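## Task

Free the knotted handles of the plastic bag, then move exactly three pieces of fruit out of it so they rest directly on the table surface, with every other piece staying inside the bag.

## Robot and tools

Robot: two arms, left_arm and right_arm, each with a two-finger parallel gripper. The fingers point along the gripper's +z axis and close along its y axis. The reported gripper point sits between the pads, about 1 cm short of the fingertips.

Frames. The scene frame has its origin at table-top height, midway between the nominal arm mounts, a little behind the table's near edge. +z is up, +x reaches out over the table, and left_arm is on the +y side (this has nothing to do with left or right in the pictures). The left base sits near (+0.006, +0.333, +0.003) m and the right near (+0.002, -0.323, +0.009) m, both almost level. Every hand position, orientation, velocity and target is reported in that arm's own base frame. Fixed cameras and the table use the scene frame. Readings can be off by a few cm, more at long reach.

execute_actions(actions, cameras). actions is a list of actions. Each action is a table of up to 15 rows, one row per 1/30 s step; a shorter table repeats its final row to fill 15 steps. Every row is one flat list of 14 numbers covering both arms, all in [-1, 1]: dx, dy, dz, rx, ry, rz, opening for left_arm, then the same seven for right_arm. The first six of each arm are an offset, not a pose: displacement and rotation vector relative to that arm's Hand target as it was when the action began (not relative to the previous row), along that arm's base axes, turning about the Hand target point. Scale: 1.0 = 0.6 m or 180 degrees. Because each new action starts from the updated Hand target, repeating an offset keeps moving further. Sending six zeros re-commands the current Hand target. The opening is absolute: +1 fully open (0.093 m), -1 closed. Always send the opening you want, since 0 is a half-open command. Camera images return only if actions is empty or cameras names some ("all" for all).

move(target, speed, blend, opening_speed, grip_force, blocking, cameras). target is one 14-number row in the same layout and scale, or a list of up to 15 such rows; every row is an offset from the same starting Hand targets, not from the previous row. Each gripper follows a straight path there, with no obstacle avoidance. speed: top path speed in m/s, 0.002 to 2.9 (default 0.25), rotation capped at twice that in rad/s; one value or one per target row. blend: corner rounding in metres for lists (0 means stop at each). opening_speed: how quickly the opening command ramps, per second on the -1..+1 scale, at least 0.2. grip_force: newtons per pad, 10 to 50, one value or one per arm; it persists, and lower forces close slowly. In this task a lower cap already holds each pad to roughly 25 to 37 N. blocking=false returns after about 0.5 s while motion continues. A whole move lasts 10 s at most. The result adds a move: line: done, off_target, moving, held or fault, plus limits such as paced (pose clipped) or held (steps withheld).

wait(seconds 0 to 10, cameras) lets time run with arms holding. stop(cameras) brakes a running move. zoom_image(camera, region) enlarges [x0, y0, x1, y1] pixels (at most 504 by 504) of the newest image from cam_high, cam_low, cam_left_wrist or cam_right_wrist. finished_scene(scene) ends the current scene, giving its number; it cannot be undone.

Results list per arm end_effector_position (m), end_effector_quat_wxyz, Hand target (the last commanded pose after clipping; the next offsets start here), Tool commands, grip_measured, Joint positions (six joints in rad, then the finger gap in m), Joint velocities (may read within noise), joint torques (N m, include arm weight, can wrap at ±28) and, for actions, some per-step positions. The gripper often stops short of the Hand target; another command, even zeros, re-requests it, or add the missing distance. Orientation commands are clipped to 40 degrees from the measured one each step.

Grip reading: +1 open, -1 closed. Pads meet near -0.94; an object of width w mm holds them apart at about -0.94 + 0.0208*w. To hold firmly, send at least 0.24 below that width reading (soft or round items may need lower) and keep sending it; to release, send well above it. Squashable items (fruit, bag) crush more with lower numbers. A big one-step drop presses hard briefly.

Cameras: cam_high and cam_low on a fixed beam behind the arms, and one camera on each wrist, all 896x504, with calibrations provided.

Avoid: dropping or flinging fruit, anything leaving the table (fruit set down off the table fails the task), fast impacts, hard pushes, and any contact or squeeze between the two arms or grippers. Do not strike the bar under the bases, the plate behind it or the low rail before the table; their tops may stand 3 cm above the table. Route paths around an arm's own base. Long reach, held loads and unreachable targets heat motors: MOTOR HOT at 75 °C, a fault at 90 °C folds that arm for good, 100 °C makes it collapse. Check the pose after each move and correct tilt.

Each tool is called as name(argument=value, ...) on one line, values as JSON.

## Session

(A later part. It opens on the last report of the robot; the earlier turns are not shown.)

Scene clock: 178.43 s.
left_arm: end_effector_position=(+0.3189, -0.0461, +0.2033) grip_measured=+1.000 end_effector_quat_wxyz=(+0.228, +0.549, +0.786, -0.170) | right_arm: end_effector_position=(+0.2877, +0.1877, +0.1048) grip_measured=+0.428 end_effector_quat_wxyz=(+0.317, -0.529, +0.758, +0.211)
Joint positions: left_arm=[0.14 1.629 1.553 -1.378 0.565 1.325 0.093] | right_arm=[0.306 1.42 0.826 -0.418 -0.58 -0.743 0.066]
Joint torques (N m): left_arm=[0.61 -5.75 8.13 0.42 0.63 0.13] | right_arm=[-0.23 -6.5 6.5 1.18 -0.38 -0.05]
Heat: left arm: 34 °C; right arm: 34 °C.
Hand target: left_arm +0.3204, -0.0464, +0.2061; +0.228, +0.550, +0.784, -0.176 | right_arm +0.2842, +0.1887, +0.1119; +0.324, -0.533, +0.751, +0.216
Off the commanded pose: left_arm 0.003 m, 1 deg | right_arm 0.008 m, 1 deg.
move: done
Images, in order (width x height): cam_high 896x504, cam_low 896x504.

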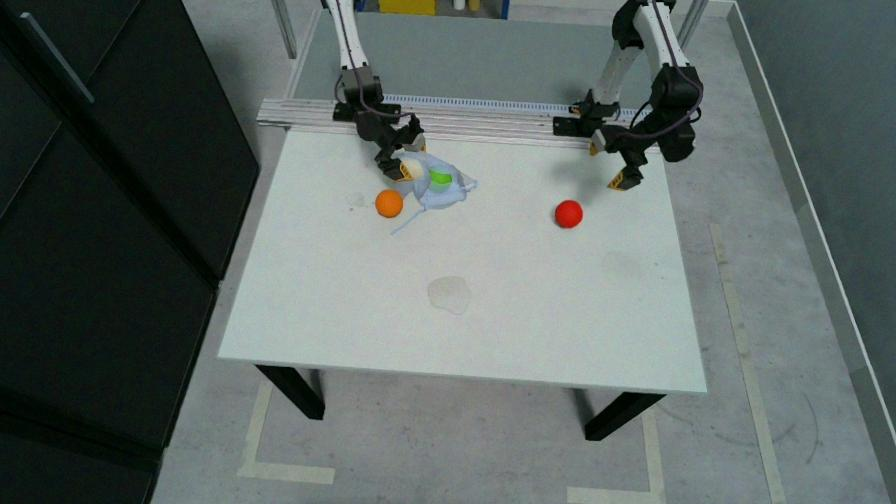

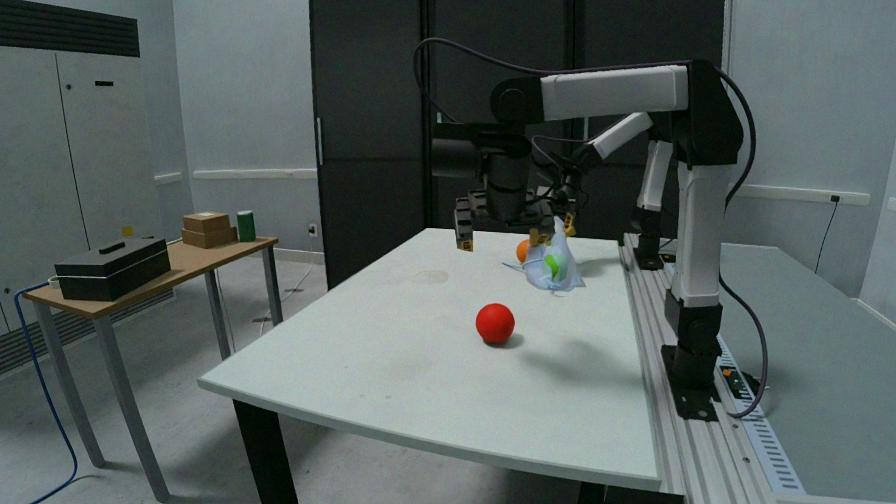

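move(target=[0,0,0,0,0,0,1,-0.03,-0.2,-0.1,0,0,0,-0.1], speed=0.2, cameras=["cam_high","cam_low"])

zoom_image(camera="cam_high", region=[360, 110, 490, 230])

zoom_image(camera="cam_low", region=[500, 180, 640, 320])

Scene clock: 180.63 s.
left_arm: end_effector_position=(+0.3189, -0.0461, +0.2033) grip_measured=+1.000 end_effector_quat_wxyz=(+0.228, +0.549, +0.786, -0.170) | right_arm: end_effector_position=(+0.2667, +0.0671, +0.0513) grip_measured=+0.428 end_effector_quat_wxyz=(+0.325, -0.535, +0.753, +0.205)
Joint positions: left_arm=[0.14 1.629 1.553 -1.378 0.565 1.325 0.093] | right_arm=[-0.193 1.485 0.685 -0.577 -0.769 -1.35 0.066]
Joint torques (N m): left_arm=[0.57 -5.78 8.09 0.41 0.63 0.13] | right_arm=[-0.38 -2.91 6.39 0.44 -0.51 -0.03]
Heat: left arm: 34 °C; right arm: 34 °C.
Hand target: left_arm +0.3204, -0.0464, +0.2061; +0.228, +0.550, +0.784, -0.176 | right_arm +0.2662, +0.0687, +0.0519; +0.324, -0.534, +0.751, +0.216
Off the commanded pose: left_arm 0.003 m, 1 deg | right_arm 0.002 m, 1 deg.
move: done
Images, in order (width x height): cam_high 896x504, cam_low 896x504.

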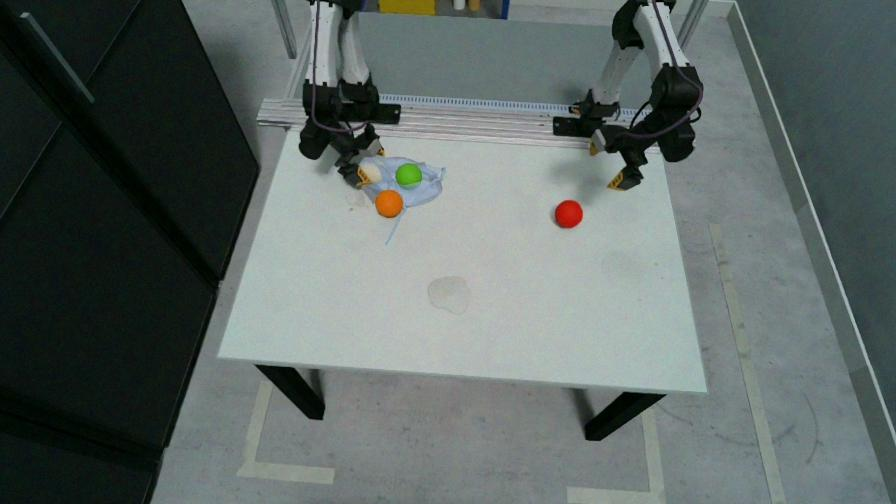

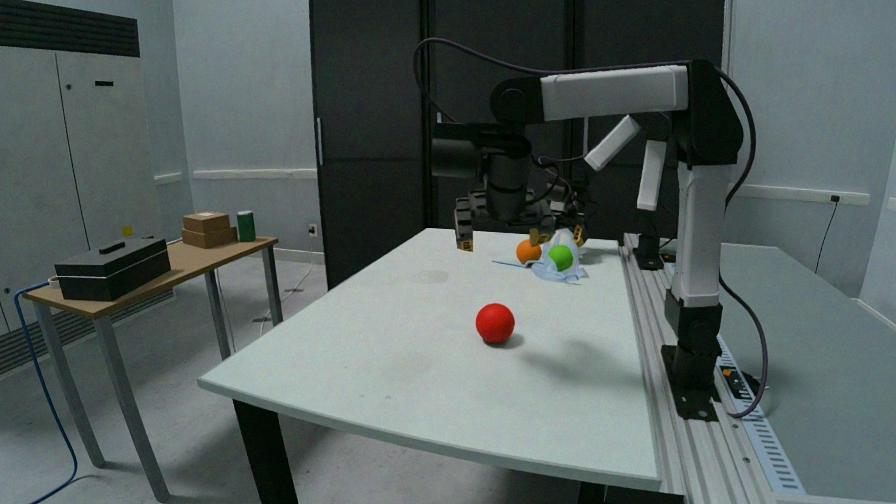

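Scaled by 3.877 from the camera's 896x504 image, which has a finer 1280x720 frame.

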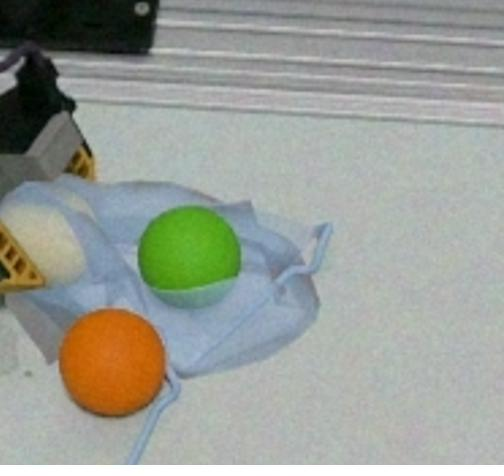

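Scaled by 3.600 from the camera's 896x504 image, which has a finer 1280x720 frame.

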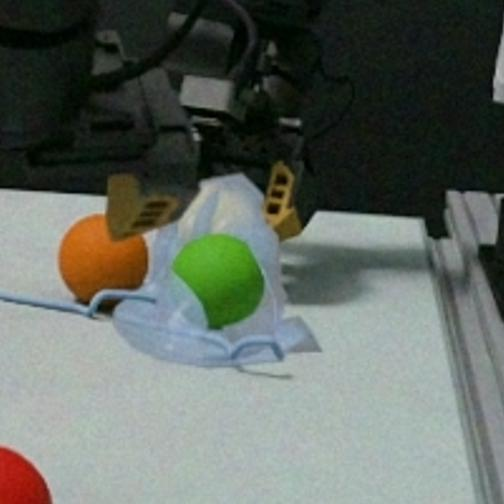

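move(target=[[-0.03,-0.25,0.02,0,0,0,1,0,0,0,0,0,0,-0.1],[-0.08,-0.47,0,0,0,0,1,0,0,0,0,0,0,-0.1]], blend=0.03, cameras=["cam_left_wrist"])

Scene clock: 183.43 s.
left_arm: end_effector_position=(+0.2658, -0.3218, +0.2021) grip_measured=+1.000 end_effector_quat_wxyz=(+0.217, +0.554, +0.783, -0.179) | right_arm: end_effector_position=(+0.2667, +0.0671, +0.0513) grip_measured=+0.428 end_effector_quat_wxyz=(+0.325, -0.535, +0.752, +0.205)
Joint positions: left_arm=[-0.769 1.687 1.578 -0.957 0.279 0.39 0.093] | right_arm=[-0.193 1.485 0.685 -0.577 -0.769 -1.351 0.066]
Joint torques (N m): left_arm=[-0.13 -6.91 9.05 1.56 0.12 -0.1] | right_arm=[-0.31 -2.95 6.48 0.46 -0.51 -0.04]
Heat: left arm: 34 °C; right arm: 33 °C.
Hand target: left_arm +0.2724, -0.3283, +0.2062; +0.229, +0.550, +0.784, -0.177 | right_arm +0.2662, +0.0687, +0.0519; +0.324, -0.534, +0.751, +0.216
Off the commanded pose: left_arm 0.010 m, 1 deg | right_arm 0.002 m, 1 deg.
move: done
camera_calibration:
cam_left_wrist: T_world_to_cam=[[-0.939536, -0.336886, 0.0614856, 0.127809], [-0.342391, 0.927481, -0.150161, 0.45911], [-0.00643952, -0.162134, -0.986748, 0.233921], [0, 0, 0, 1]] pos_world=[0.278782, -0.344832, 0.291903]
Images, in order (width x height): cam_left_wrist 896x504.

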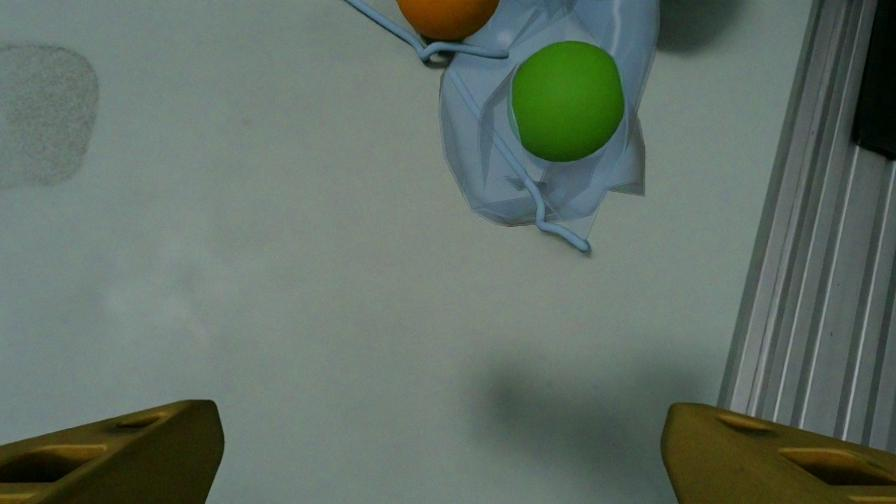

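move(target=[[-0.04,-0.18,-0.08,0,0,0,1,0,0,0,0,0,0,-0.1],[-0.044,-0.298,-0.255,0,0,0,1,0,0,0,0,0,0,-0.1]], blend=0.02, speed=0.15, cameras=["cam_left_wrist","cam_high"])

zoom_image(camera="cam_high", region=[350, 110, 480, 230])

Scene clock: 186.77 s.
left_arm: end_effector_position=(+0.2447, -0.4971, +0.0528) grip_measured=+1.000 end_effector_quat_wxyz=(+0.219, +0.553, +0.785, -0.174) | right_arm: end_effector_position=(+0.2667, +0.0671, +0.0513) grip_measured=+0.428 end_effector_quat_wxyz=(+0.325, -0.535, +0.752, +0.205)
Joint positions: left_arm=[-1.08 2.232 1.735 -0.516 0.111 0.117 0.093] | right_arm=[-0.193 1.485 0.685 -0.577 -0.769 -1.351 0.066]
Joint torques (N m): left_arm=[-0.58 -11.06 9.1 1.68 -0.03 -0.1] | right_arm=[-0.42 -2.95 6.5 0.45 -0.53 -0.02]
Heat: left arm: 34 °C; right arm: 33 °C.
Hand target: left_arm +0.2461, -0.5071, +0.0532; +0.228, +0.550, +0.784, -0.177 | right_arm +0.2662, +0.0687, +0.0519; +0.324, -0.534, +0.751, +0.216
Off the commanded pose: left_arm 0.010 m, 1 deg | right_arm 0.002 m, 1 deg.
move: done
camera_calibration:
cam_left_wrist: T_world_to_cam=[[-0.938169, -0.341879, 0.0543848, 0.0556303], [-0.346178, 0.926528, -0.147333, 0.592454], [-0.0000190533, -0.15705, -0.987591, 0.0590738], [0, 0, 0, 1]] pos_world=[0.257286, -0.520628, 0.142603]
Images, in order (width x height): cam_high 896x504, cam_left_wrist 896x504.

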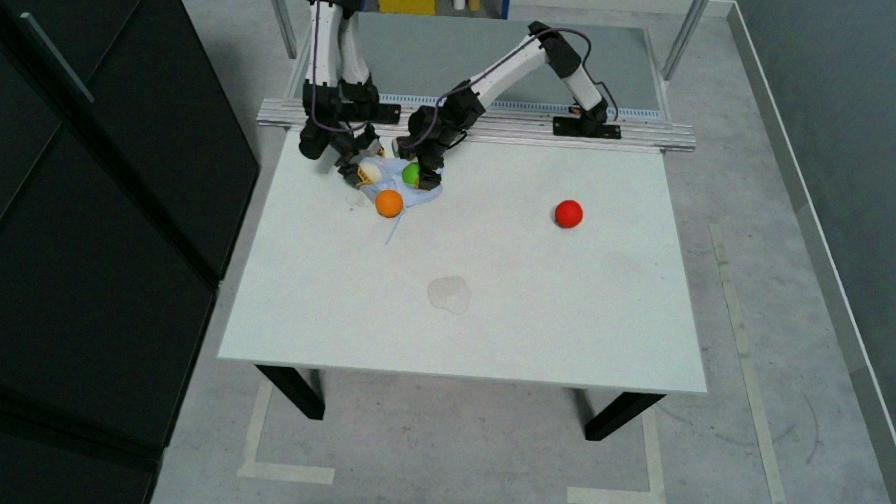

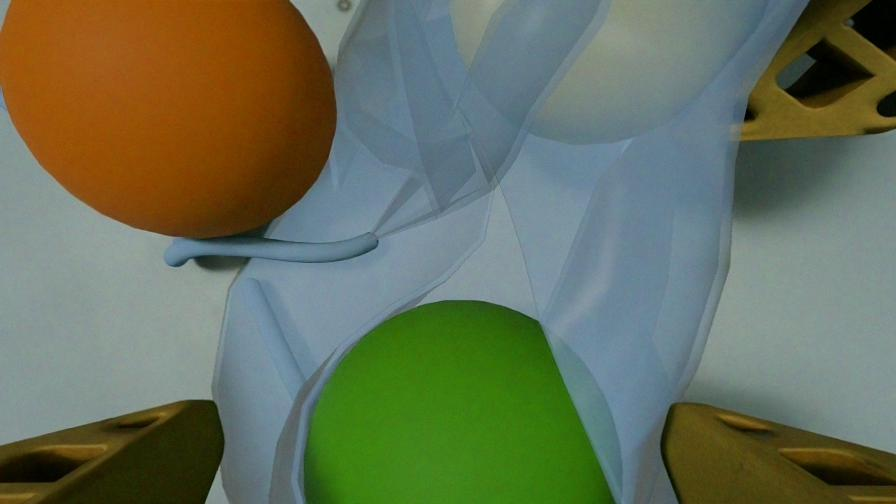

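Scaled by 3.877 from the camera's 896x504 image, which has a finer 1280x720 frame.

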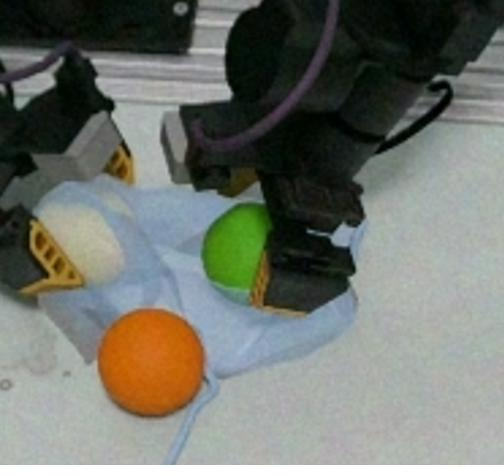

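move(target=[[0,-0.005,0,0,0,0,0,0,0,0,0,0,0,-0.1],[0,0.02,0.1,0,0,0,0,0,0,0,0,0,0,-0.1]], speed=0.1, opening_speed=1, cameras=["cam_high","cam_low","cam_left_wrist"])

zoom_image(camera="cam_high", region=[350, 110, 480, 230])

Scene clock: 190.30 s.
left_arm: end_effector_position=(+0.2432, -0.4941, +0.0915) grip_measured=+0.002 end_effector_quat_wxyz=(+0.213, +0.552, +0.788, -0.171) | right_arm: end_effector_position=(+0.2667, +0.0672, +0.0513) grip_measured=+0.428 end_effector_quat_wxyz=(+0.325, -0.535, +0.752, +0.205)
Joint positions: left_arm=[-1.08 2.198 1.842 -0.671 0.109 0.112 0.045] | right_arm=[-0.193 1.485 0.685 -0.577 -0.769 -1.351 0.066]
Joint torques (N m): left_arm=[0.39 -14.79 8.91 1.31 0.07 0.03] | right_arm=[-0.35 -2.97 6.5 0.45 -0.53 -0.04]
Heat: left arm: 35 °C; right arm: 33 °C.
Hand target: left_arm +0.2460, -0.4951, +0.1132; +0.228, +0.550, +0.784, -0.177 | right_arm +0.2662, +0.0687, +0.0519; +0.324, -0.534, +0.751, +0.216
Off the commanded pose: left_arm 0.022 m, 2 deg | right_arm 0.002 m, 1 deg.
move: off_target (left_arm)
camera_calibration:
cam_left_wrist: T_world_to_cam=[[-0.936324, -0.346508, 0.0568341, 0.0501639], [-0.351082, 0.92673, -0.133843, 0.594881], [-0.00629229, -0.145274, -0.989372, 0.105248], [0, 0, 0, 1]] pos_world=[0.256484, -0.518622, 0.180899]
Images, in order (width x height): cam_high 896x504, cam_low 896x504, cam_left_wrist 896x504.

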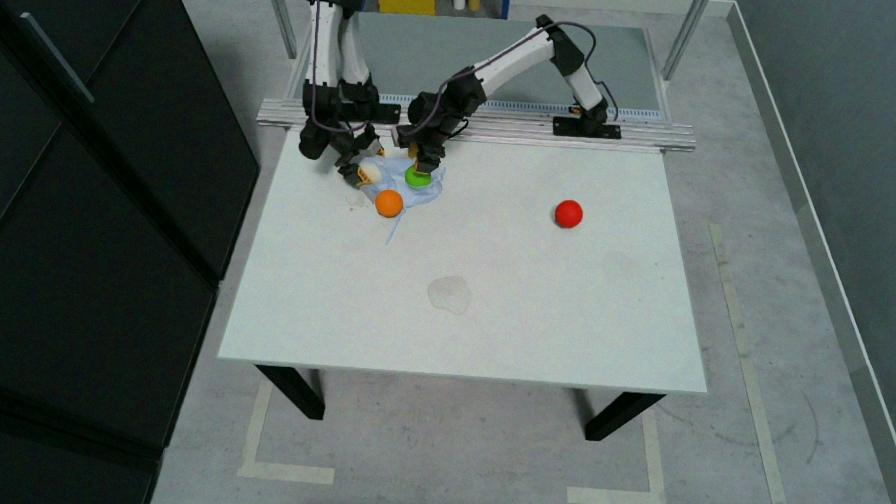

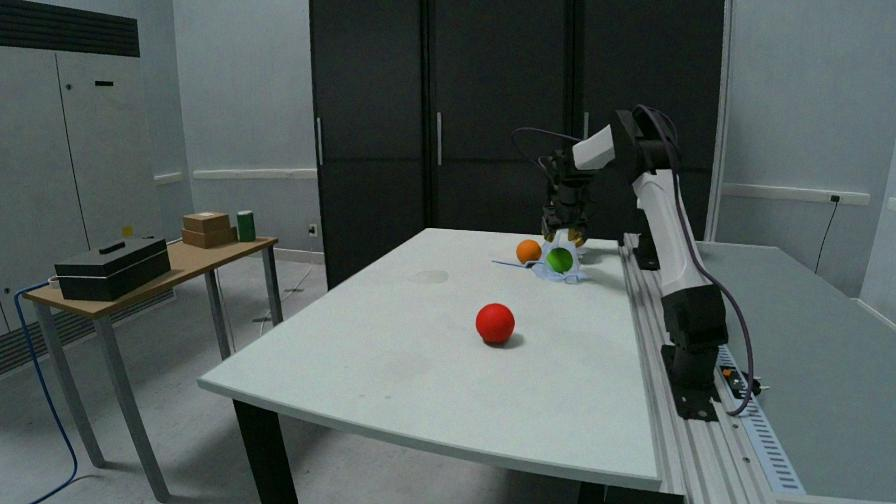

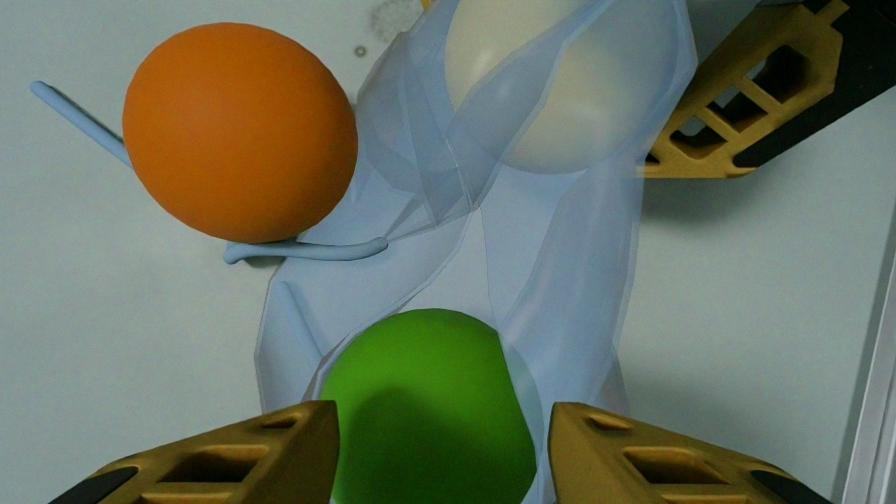

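Scaled by 3.877 from the camera's 896x504 image, which has a finer 1280x720 frame.

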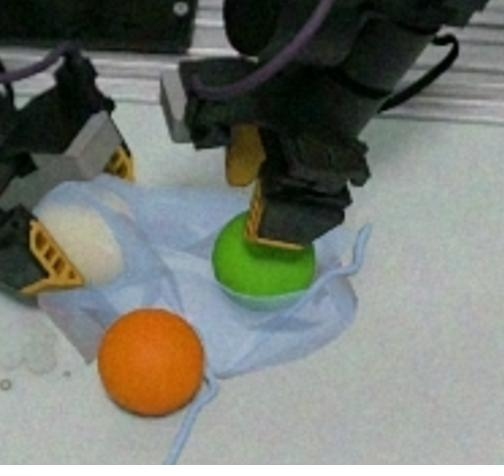

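move(target=[[0,0.04,0.04,0,0,0,1,0,0,0,0,0,0,-0.1],[0,0,-0.145,0,0,0,1,0,0,0,0,0,0,-0.1],[0,0,-0.145,0,0,0,-0.1,0,0,0,0,0,0,-0.1]], speed=0.13, opening_speed=1.2, cameras=["cam_high","cam_left_wrist"])

zoom_image(camera="cam_high", region=[350, 110, 480, 230])

Scene clock: 195.00 s.
left_arm: end_effector_position=(+0.2516, -0.4931, +0.0378) grip_measured=+0.365 end_effector_quat_wxyz=(+0.235, +0.549, +0.782, -0.178) | right_arm: end_effector_position=(+0.2667, +0.0672, +0.0513) grip_measured=+0.428 end_effector_quat_wxyz=(+0.325, -0.535, +0.752, +0.205)
Joint positions: left_arm=[-1.066 2.228 1.647 -0.4 0.109 0.124 0.063] | right_arm=[-0.193 1.485 0.685 -0.577 -0.769 -1.351 0.066]
Joint torques (N m): left_arm=[-0.72 -11.06 5.89 1.73 0.07 -0.07] | right_arm=[-0.32 -2.95 6.41 0.45 -0.53 -0.02]
Heat: left arm: 37 °C; right arm: 33 °C.
Hand target: left_arm +0.2459, -0.4951, +0.0260; +0.228, +0.550, +0.784, -0.177 | right_arm +0.2662, +0.0687, +0.0519; +0.324, -0.534, +0.751, +0.216
Off the commanded pose: left_arm 0.013 m, 1 deg | right_arm 0.002 m, 1 deg.
move: off_target (left_arm); target 3's new opening was sent with left_arm's hand 0.013 m and 1 deg from that target
camera_calibration:
cam_left_wrist: T_world_to_cam=[[-0.936316, -0.348412, 0.0438427, 0.0609251], [-0.350457, 0.919235, -0.179405, 0.587613], [0.0222051, -0.183345, -0.982798, 0.026113], [0, 0, 0, 1]] pos_world=[0.262398, -0.51414, 0.128413]
Images, in order (width x height): cam_high 896x504, cam_left_wrist 896x504.

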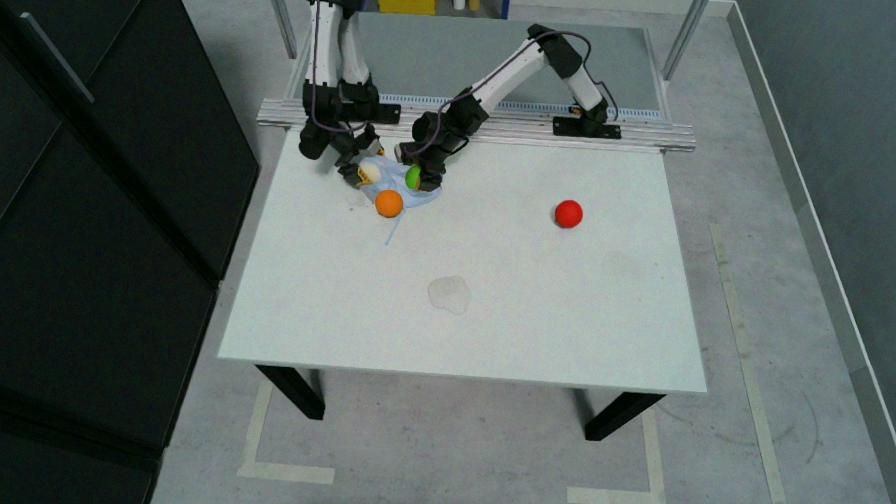

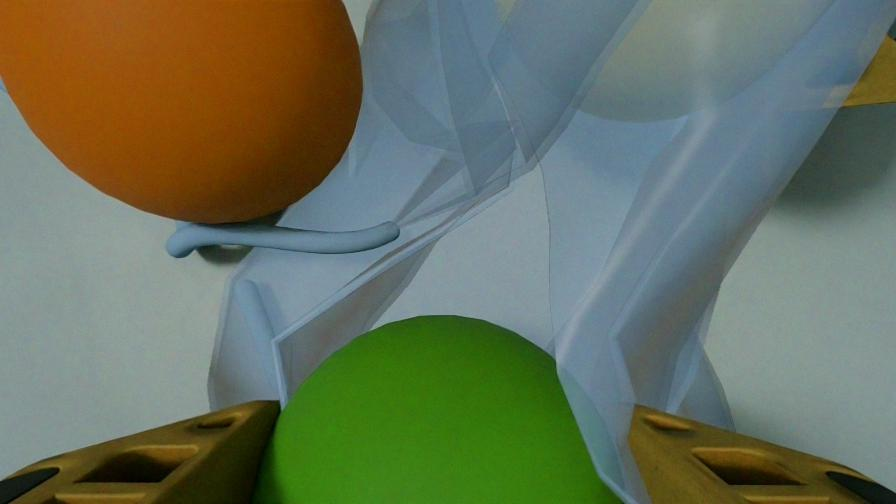

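Scaled by 3.877 from the camera's 896x504 image, which has a finer 1280x720 frame.

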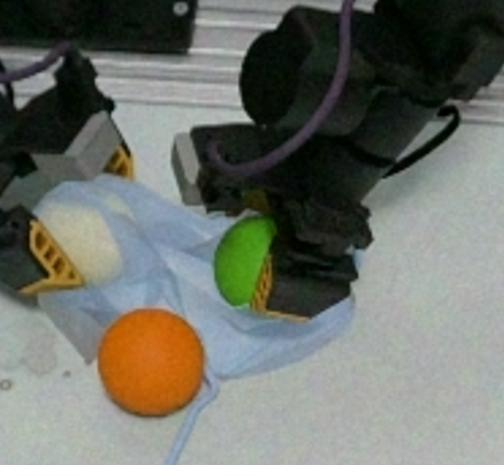

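move(target=[0,0.06,0.16,0,0,0,-0.3,0,0,0,0,0,0,-0.1], speed=0.1, cameras=["cam_high","cam_low"])

zoom_image(camera="cam_high", region=[350, 110, 480, 230])

zoom_image(camera="cam_low", region=[500, 180, 640, 320])

Scene clock: 197.23 s.
left_arm: end_effector_position=(+0.2425, -0.4681, +0.0962) grip_measured=+0.365 end_effector_quat_wxyz=(+0.222, +0.549, +0.786, -0.178) | right_arm: end_effector_position=(+0.2634, +0.0755, +0.0581) grip_measured=+0.428 end_effector_quat_wxyz=(+0.338, -0.529, +0.743, +0.232)
Joint positions: left_arm=[-1.053 2.083 1.669 -0.592 0.125 0.129 0.063] | right_arm=[-0.193 1.485 0.685 -0.595 -0.832 -1.351 0.066]
Joint torques (N m): left_arm=[1.36 -15.31 9.09 0.93 0.13 0.2] | right_arm=[-0.43 -3.02 6.42 0.57 0.07 -0.05]
Heat: left arm: 38 °C; right arm: 33 °C.
Hand target: left_arm +0.2460, -0.4592, +0.1222; +0.229, +0.550, +0.784, -0.177 | right_arm +0.2662, +0.0688, +0.0520; +0.325, -0.534, +0.750, +0.216
Off the commanded pose: left_arm 0.028 m, 1 deg | right_arm 0.010 m, 3 deg.
move: off_target (left_arm, right_arm)
Images, in order (width x height): cam_high 896x504, cam_low 896x504.

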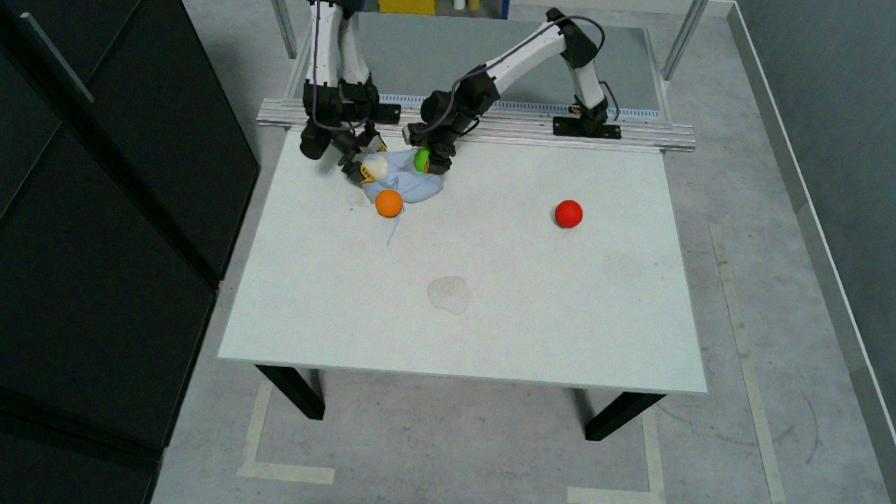

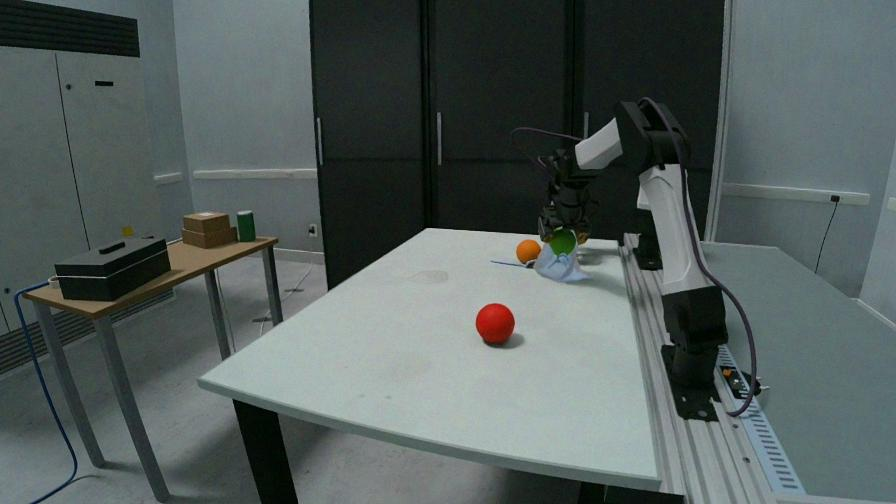

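Scaled by 3.877 from the camera's 896x504 image, which has a finer 1280x720 frame.

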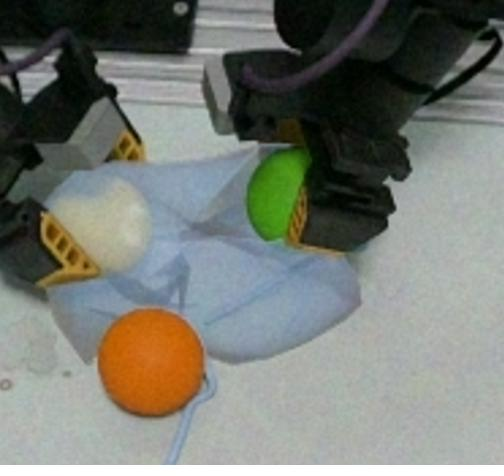

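Scaled by 3.600 from the camera's 896x504 image, which has a finer 1280x720 frame.

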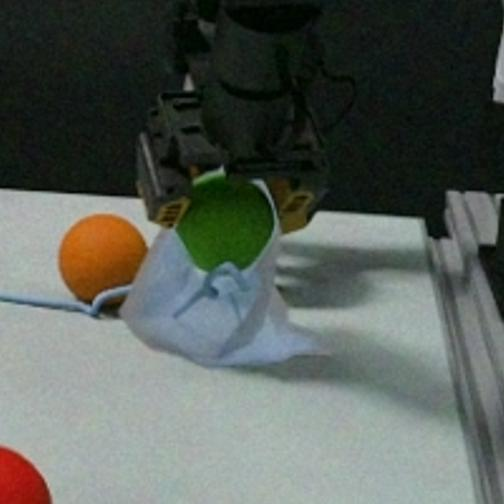

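move(target=[0,0.12,0.0,0,0,0,-0.3,0,-0.03,0,0,0,0,-0.3], speed=0.1, cameras=["cam_high","cam_low","cam_left_wrist"])

zoom_image(camera="cam_high", region=[350, 110, 480, 230])

Scene clock: 199.20 s.
left_arm: end_effector_position=(+0.2526, -0.3912, +0.1189) grip_measured=+0.235 end_effector_quat_wxyz=(+0.230, +0.542, +0.788, -0.178) | right_arm: end_effector_position=(+0.2588, +0.0535, +0.0505) grip_measured=+0.428 end_effector_quat_wxyz=(+0.322, -0.528, +0.754, +0.224)
Joint positions: left_arm=[-0.932 1.834 1.406 -0.578 0.182 0.221 0.056] | right_arm=[-0.272 1.521 0.71 -0.678 -0.802 -1.459 0.066]
Joint torques (N m): left_arm=[-0.29 -11.52 5.49 1.4 0.14 0.13] | right_arm=[-0.17 -2.99 7.38 0.48 -0.34 -0.02]
Heat: left arm: 39 °C; right arm: 33 °C.
Hand target: left_arm +0.2460, -0.3871, +0.1222; +0.229, +0.550, +0.784, -0.177 | right_arm +0.2662, +0.0507, +0.0519; +0.324, -0.534, +0.751, +0.216
Off the commanded pose: left_arm 0.008 m, 1 deg | right_arm 0.008 m, 1 deg.
move: done
camera_calibration:
cam_left_wrist: T_world_to_cam=[[-0.93055, -0.362082, 0.0545316, 0.0858424], [-0.365975, 0.914901, -0.17035, 0.509975], [0.0117897, -0.178476, -0.983874, 0.1292], [0, 0, 0, 1]] pos_world=[0.264995, -0.412435, 0.20931]
Images, in order (width x height): cam_high 896x504, cam_low 896x504, cam_left_wrist 896x504.

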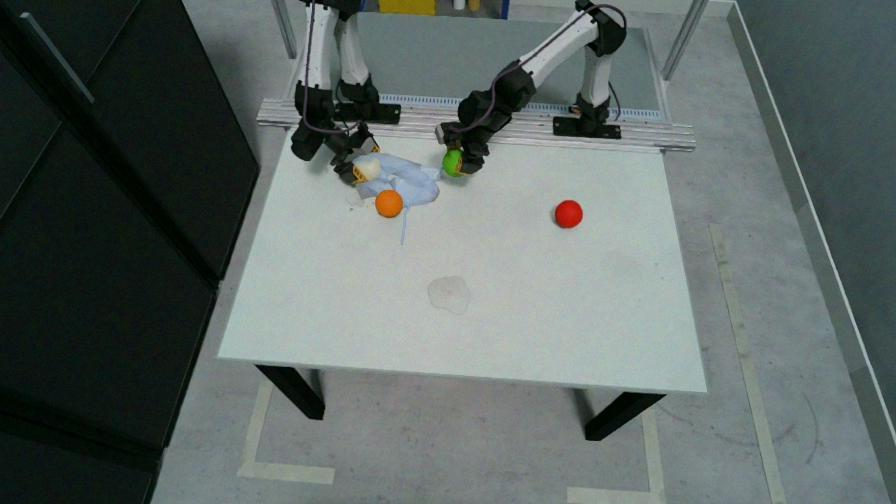

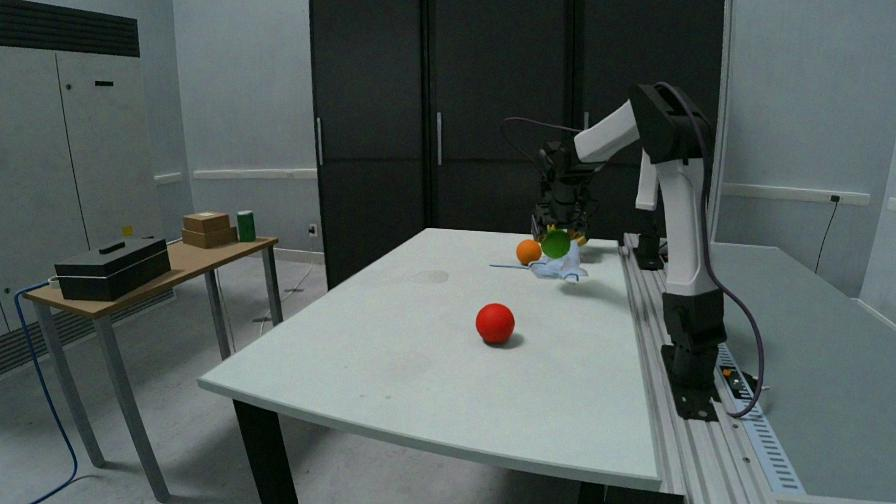

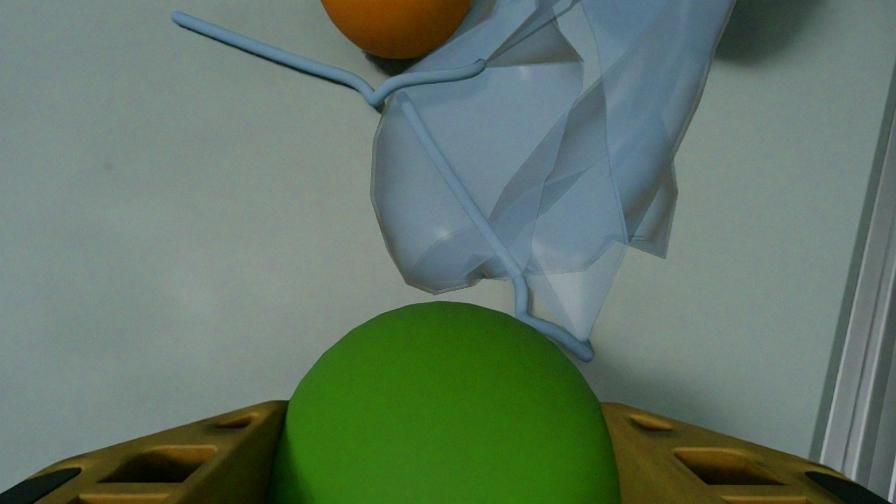

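Scaled by 3.877 from the camera's 896x504 image, which has a finer 1280x720 frame.

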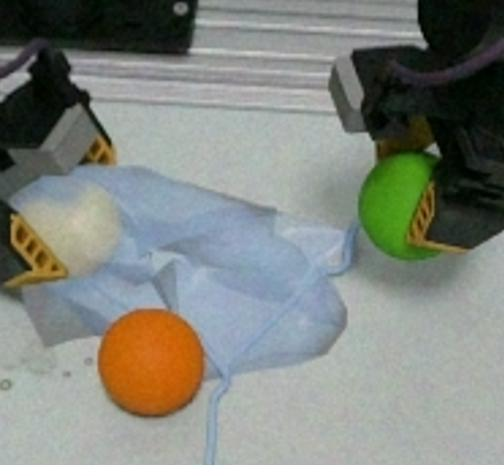

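move(target=[[0,0.26,0,0,0,0,-0.3,0,0,0,0,0,0,-0.3],[0,0.28,-0.12,0,0,0,-0.3,0,0,0,0,0,0,-0.3]], speed=[0.2,0.06], blend=0.01, cameras=["cam_low","cam_left_wrist"])

zoom_image(camera="cam_low", region=[480, 180, 640, 340])

Scene clock: 202.60 s.
left_arm: end_effector_position=(+0.2469, -0.2188, +0.0551) grip_measured=+0.235 end_effector_quat_wxyz=(+0.229, +0.547, +0.787, -0.170) | right_arm: end_effector_position=(+0.2588, +0.0534, +0.0505) grip_measured=+0.428 end_effector_quat_wxyz=(+0.322, -0.528, +0.753, +0.224)
Joint positions: left_arm=[-0.543 1.48 0.77 -0.397 0.362 0.585 0.056] | right_arm=[-0.272 1.521 0.71 -0.678 -0.802 -1.46 0.066]
Joint torques (N m): left_arm=[0.69 -4.81 5.15 1.5 0.48 0.13] | right_arm=[-0.17 -3.02 7.38 0.46 -0.31 -0.05]
Heat: left arm: 39 °C; right arm: 33 °C.
Hand target: left_arm +0.2460, -0.2190, +0.0502; +0.228, +0.550, +0.784, -0.176 | right_arm +0.2662, +0.0507, +0.0519; +0.325, -0.534, +0.751, +0.216
Off the commanded pose: left_arm 0.005 m, 1 deg | right_arm 0.008 m, 1 deg.
move: done
camera_calibration:
cam_left_wrist: T_world_to_cam=[[-0.932782, -0.358213, 0.0400215, 0.148638], [-0.359838, 0.919035, -0.160908, 0.338209], [0.0208582, -0.164493, -0.986158, 0.0981959], [0, 0, 0, 1]] pos_world=[0.258299, -0.241429, 0.145308]
Images, in order (width x height): cam_low 896x504, cam_left_wrist 896x504.

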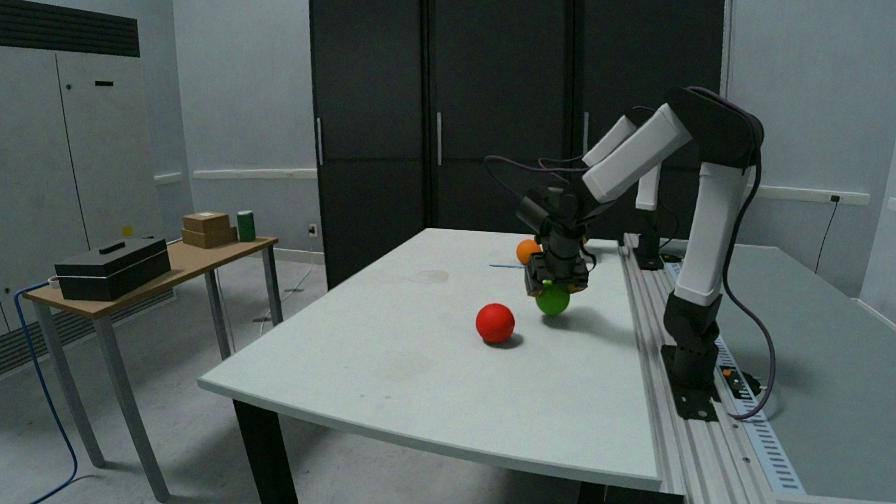

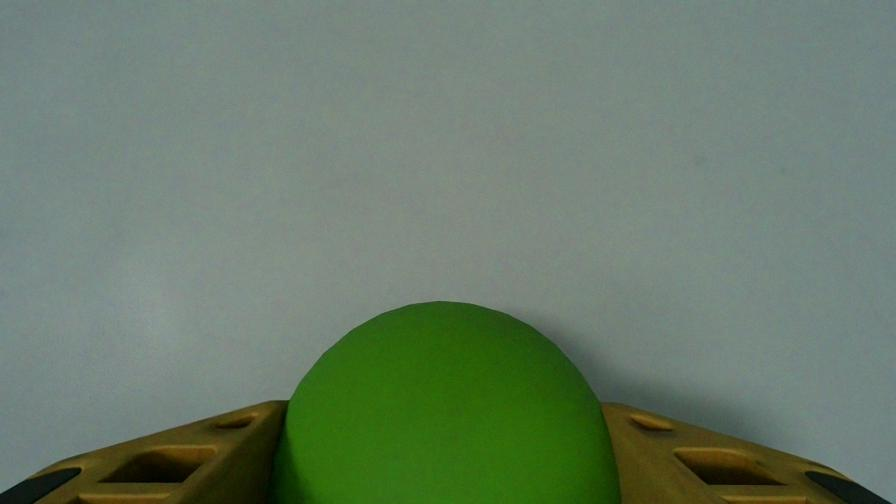

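Scaled by 3.150 from the camera's 896x504 image, which has a finer 1280x720 frame.

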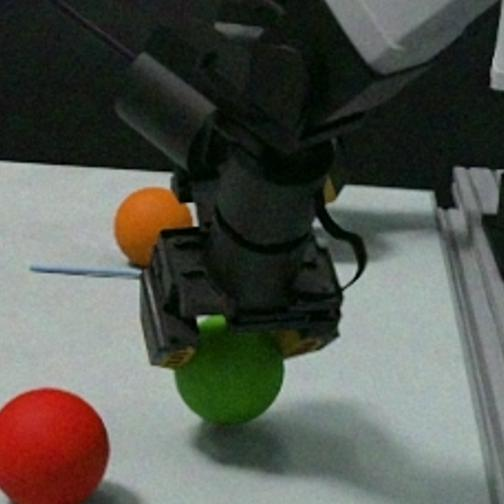

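Lower a bit more.

move(target=[0,0,-0.03,0,0,0,-0.3,0,0,0,0,0,0,-0.3], speed=0.04, cameras=["cam_low"])

zoom_image(camera="cam_low", region=[480, 180, 640, 340])

Scene clock: 203.83 s.
left_arm: end_effector_position=(+0.2468, -0.2214, +0.0444) grip_measured=+0.235 end_effector_quat_wxyz=(+0.235, +0.548, +0.783, -0.177) | right_arm: end_effector_position=(+0.2588, +0.0534, +0.0505) grip_measured=+0.428 end_effector_quat_wxyz=(+0.322, -0.528, +0.753, +0.224)
Joint positions: left_arm=[-0.543 1.504 0.734 -0.325 0.377 0.585 0.056] | right_arm=[-0.272 1.521 0.71 -0.678 -0.802 -1.46 0.066]
Joint torques (N m): left_arm=[0.65 -3.64 4.31 1.65 0.34 0.13] | right_arm=[-0.2 -3 7.41 0.47 -0.32 -0.03]
Heat: left arm: 38 °C; right arm: 33 °C.
Hand target: left_arm +0.2459, -0.2190, +0.0322; +0.228, +0.550, +0.784, -0.177 | right_arm +0.2662, +0.0507, +0.0519; +0.325, -0.534, +0.751, +0.216
Off the commanded pose: left_arm 0.012 m, 1 deg | right_arm 0.008 m, 1 deg.
move: off_target (left_arm)
Images, in order (width x height): cam_low 896x504.

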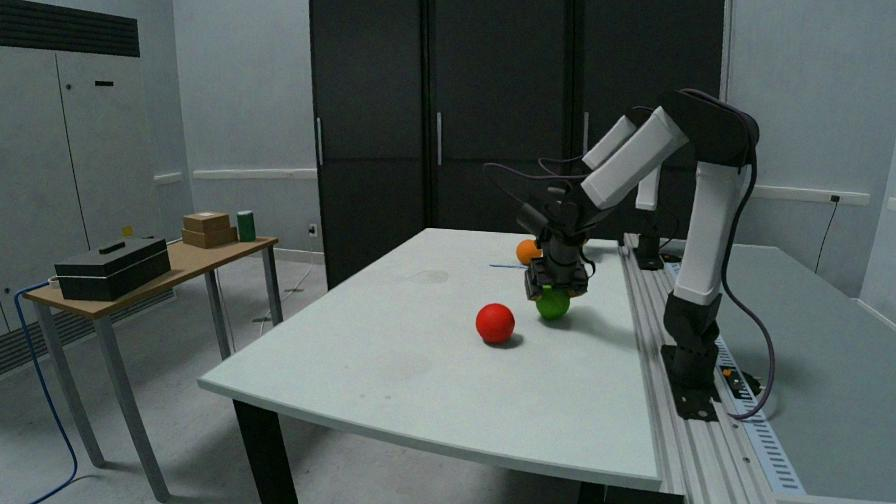

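Scaled by 3.150 from the camera's 896x504 image, which has a finer 1280x720 frame.

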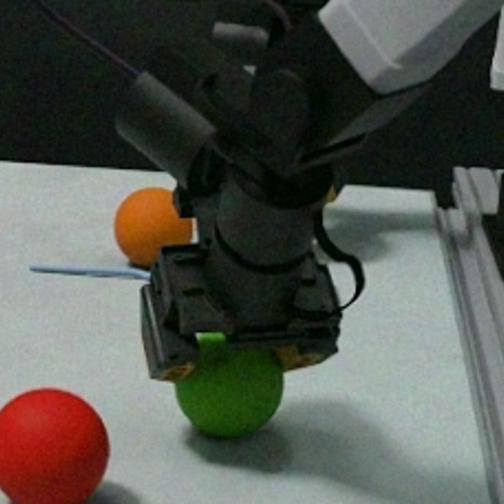

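move(target=[[0,0,0.016,0,0,0,-0.3,0,0,0,0,0,0,-0.3],[0,0,0.016,0,0,0,1,0,0,0,0,0,0,-0.3],[0.0,0.13,0.2,0,0,0,1,0,0,0,0,0,0,-0.3],[0.1,0.3,0.35,0,0,0,1,0,0,0,0,0,0,-0.3]], speed=[0.05,0.15,0.15,0.25], blend=[0,0,0.03,0], opening_speed=0.7, cameras=["cam_low","cam_high"])

zoom_image(camera="cam_high", region=[330, 110, 460, 230])

zoom_image(camera="cam_low", region=[470, 190, 610, 330])

Scene clock: 210.03 s.
left_arm: end_effector_position=(+0.3049, -0.0376, +0.2387) grip_measured=+1.000 end_effector_quat_wxyz=(+0.227, +0.547, +0.788, -0.170) | right_arm: end_effector_position=(+0.2588, +0.0534, +0.0505) grip_measured=+0.428 end_effector_quat_wxyz=(+0.322, -0.528, +0.753, +0.224)
Joint positions: left_arm=[0.177 1.621 1.689 -1.546 0.569 1.364 0.093] | right_arm=[-0.272 1.521 0.71 -0.678 -0.802 -1.46 0.066]
Joint torques (N m): left_arm=[0.21 -5.49 7.99 0.37 0.62 0.11] | right_arm=[-0.16 -3.07 7.38 0.47 -0.34 -0.05]
Heat: left arm: 37 °C; right arm: 33 °C.
Hand target: left_arm +0.3059, -0.0390, +0.2421; +0.228, +0.550, +0.784, -0.176 | right_arm +0.2662, +0.0507, +0.0519; +0.325, -0.534, +0.751, +0.216
Off the commanded pose: left_arm 0.004 m, 1 deg | right_arm 0.008 m, 1 deg.
move: done
Images, in order (width x height): cam_high 896x504, cam_low 896x504.

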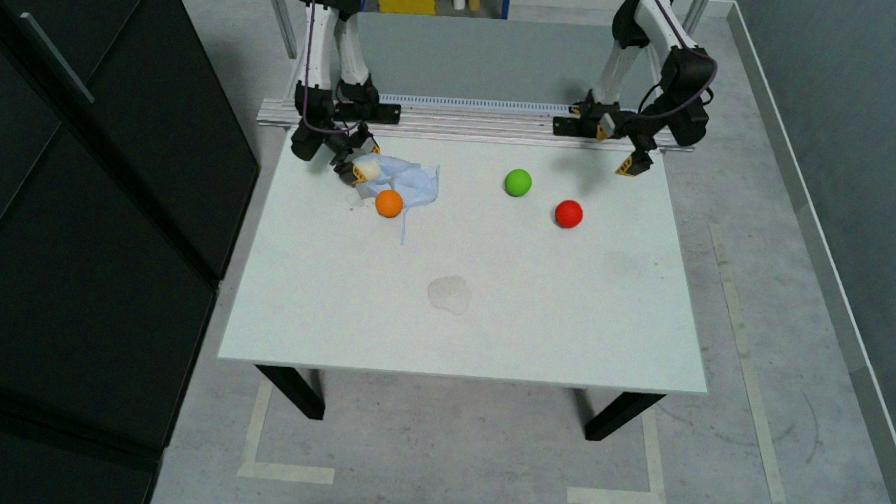

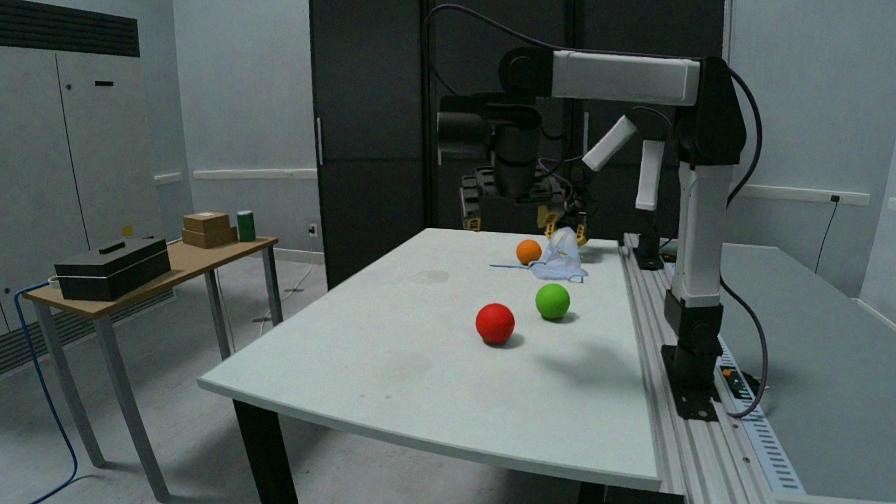

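Scaled by 3.877 from the camera's 896x504 image, which has a finer 1280x720 frame.

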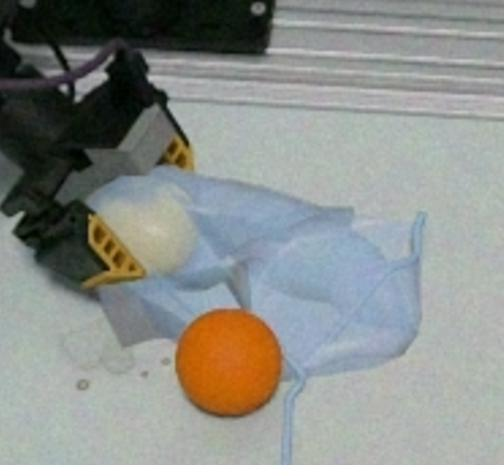

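Scaled by 3.600 from the camera's 896x504 image, which has a finer 1280x720 frame.

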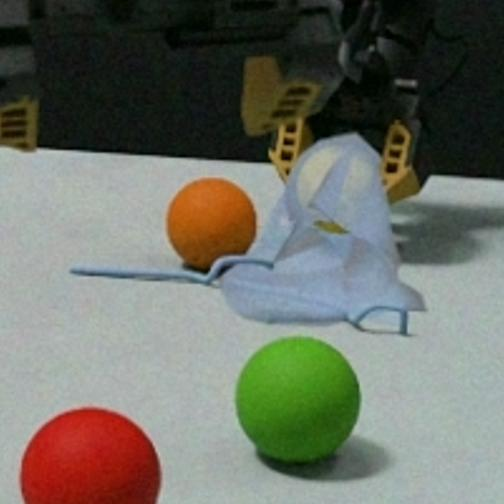

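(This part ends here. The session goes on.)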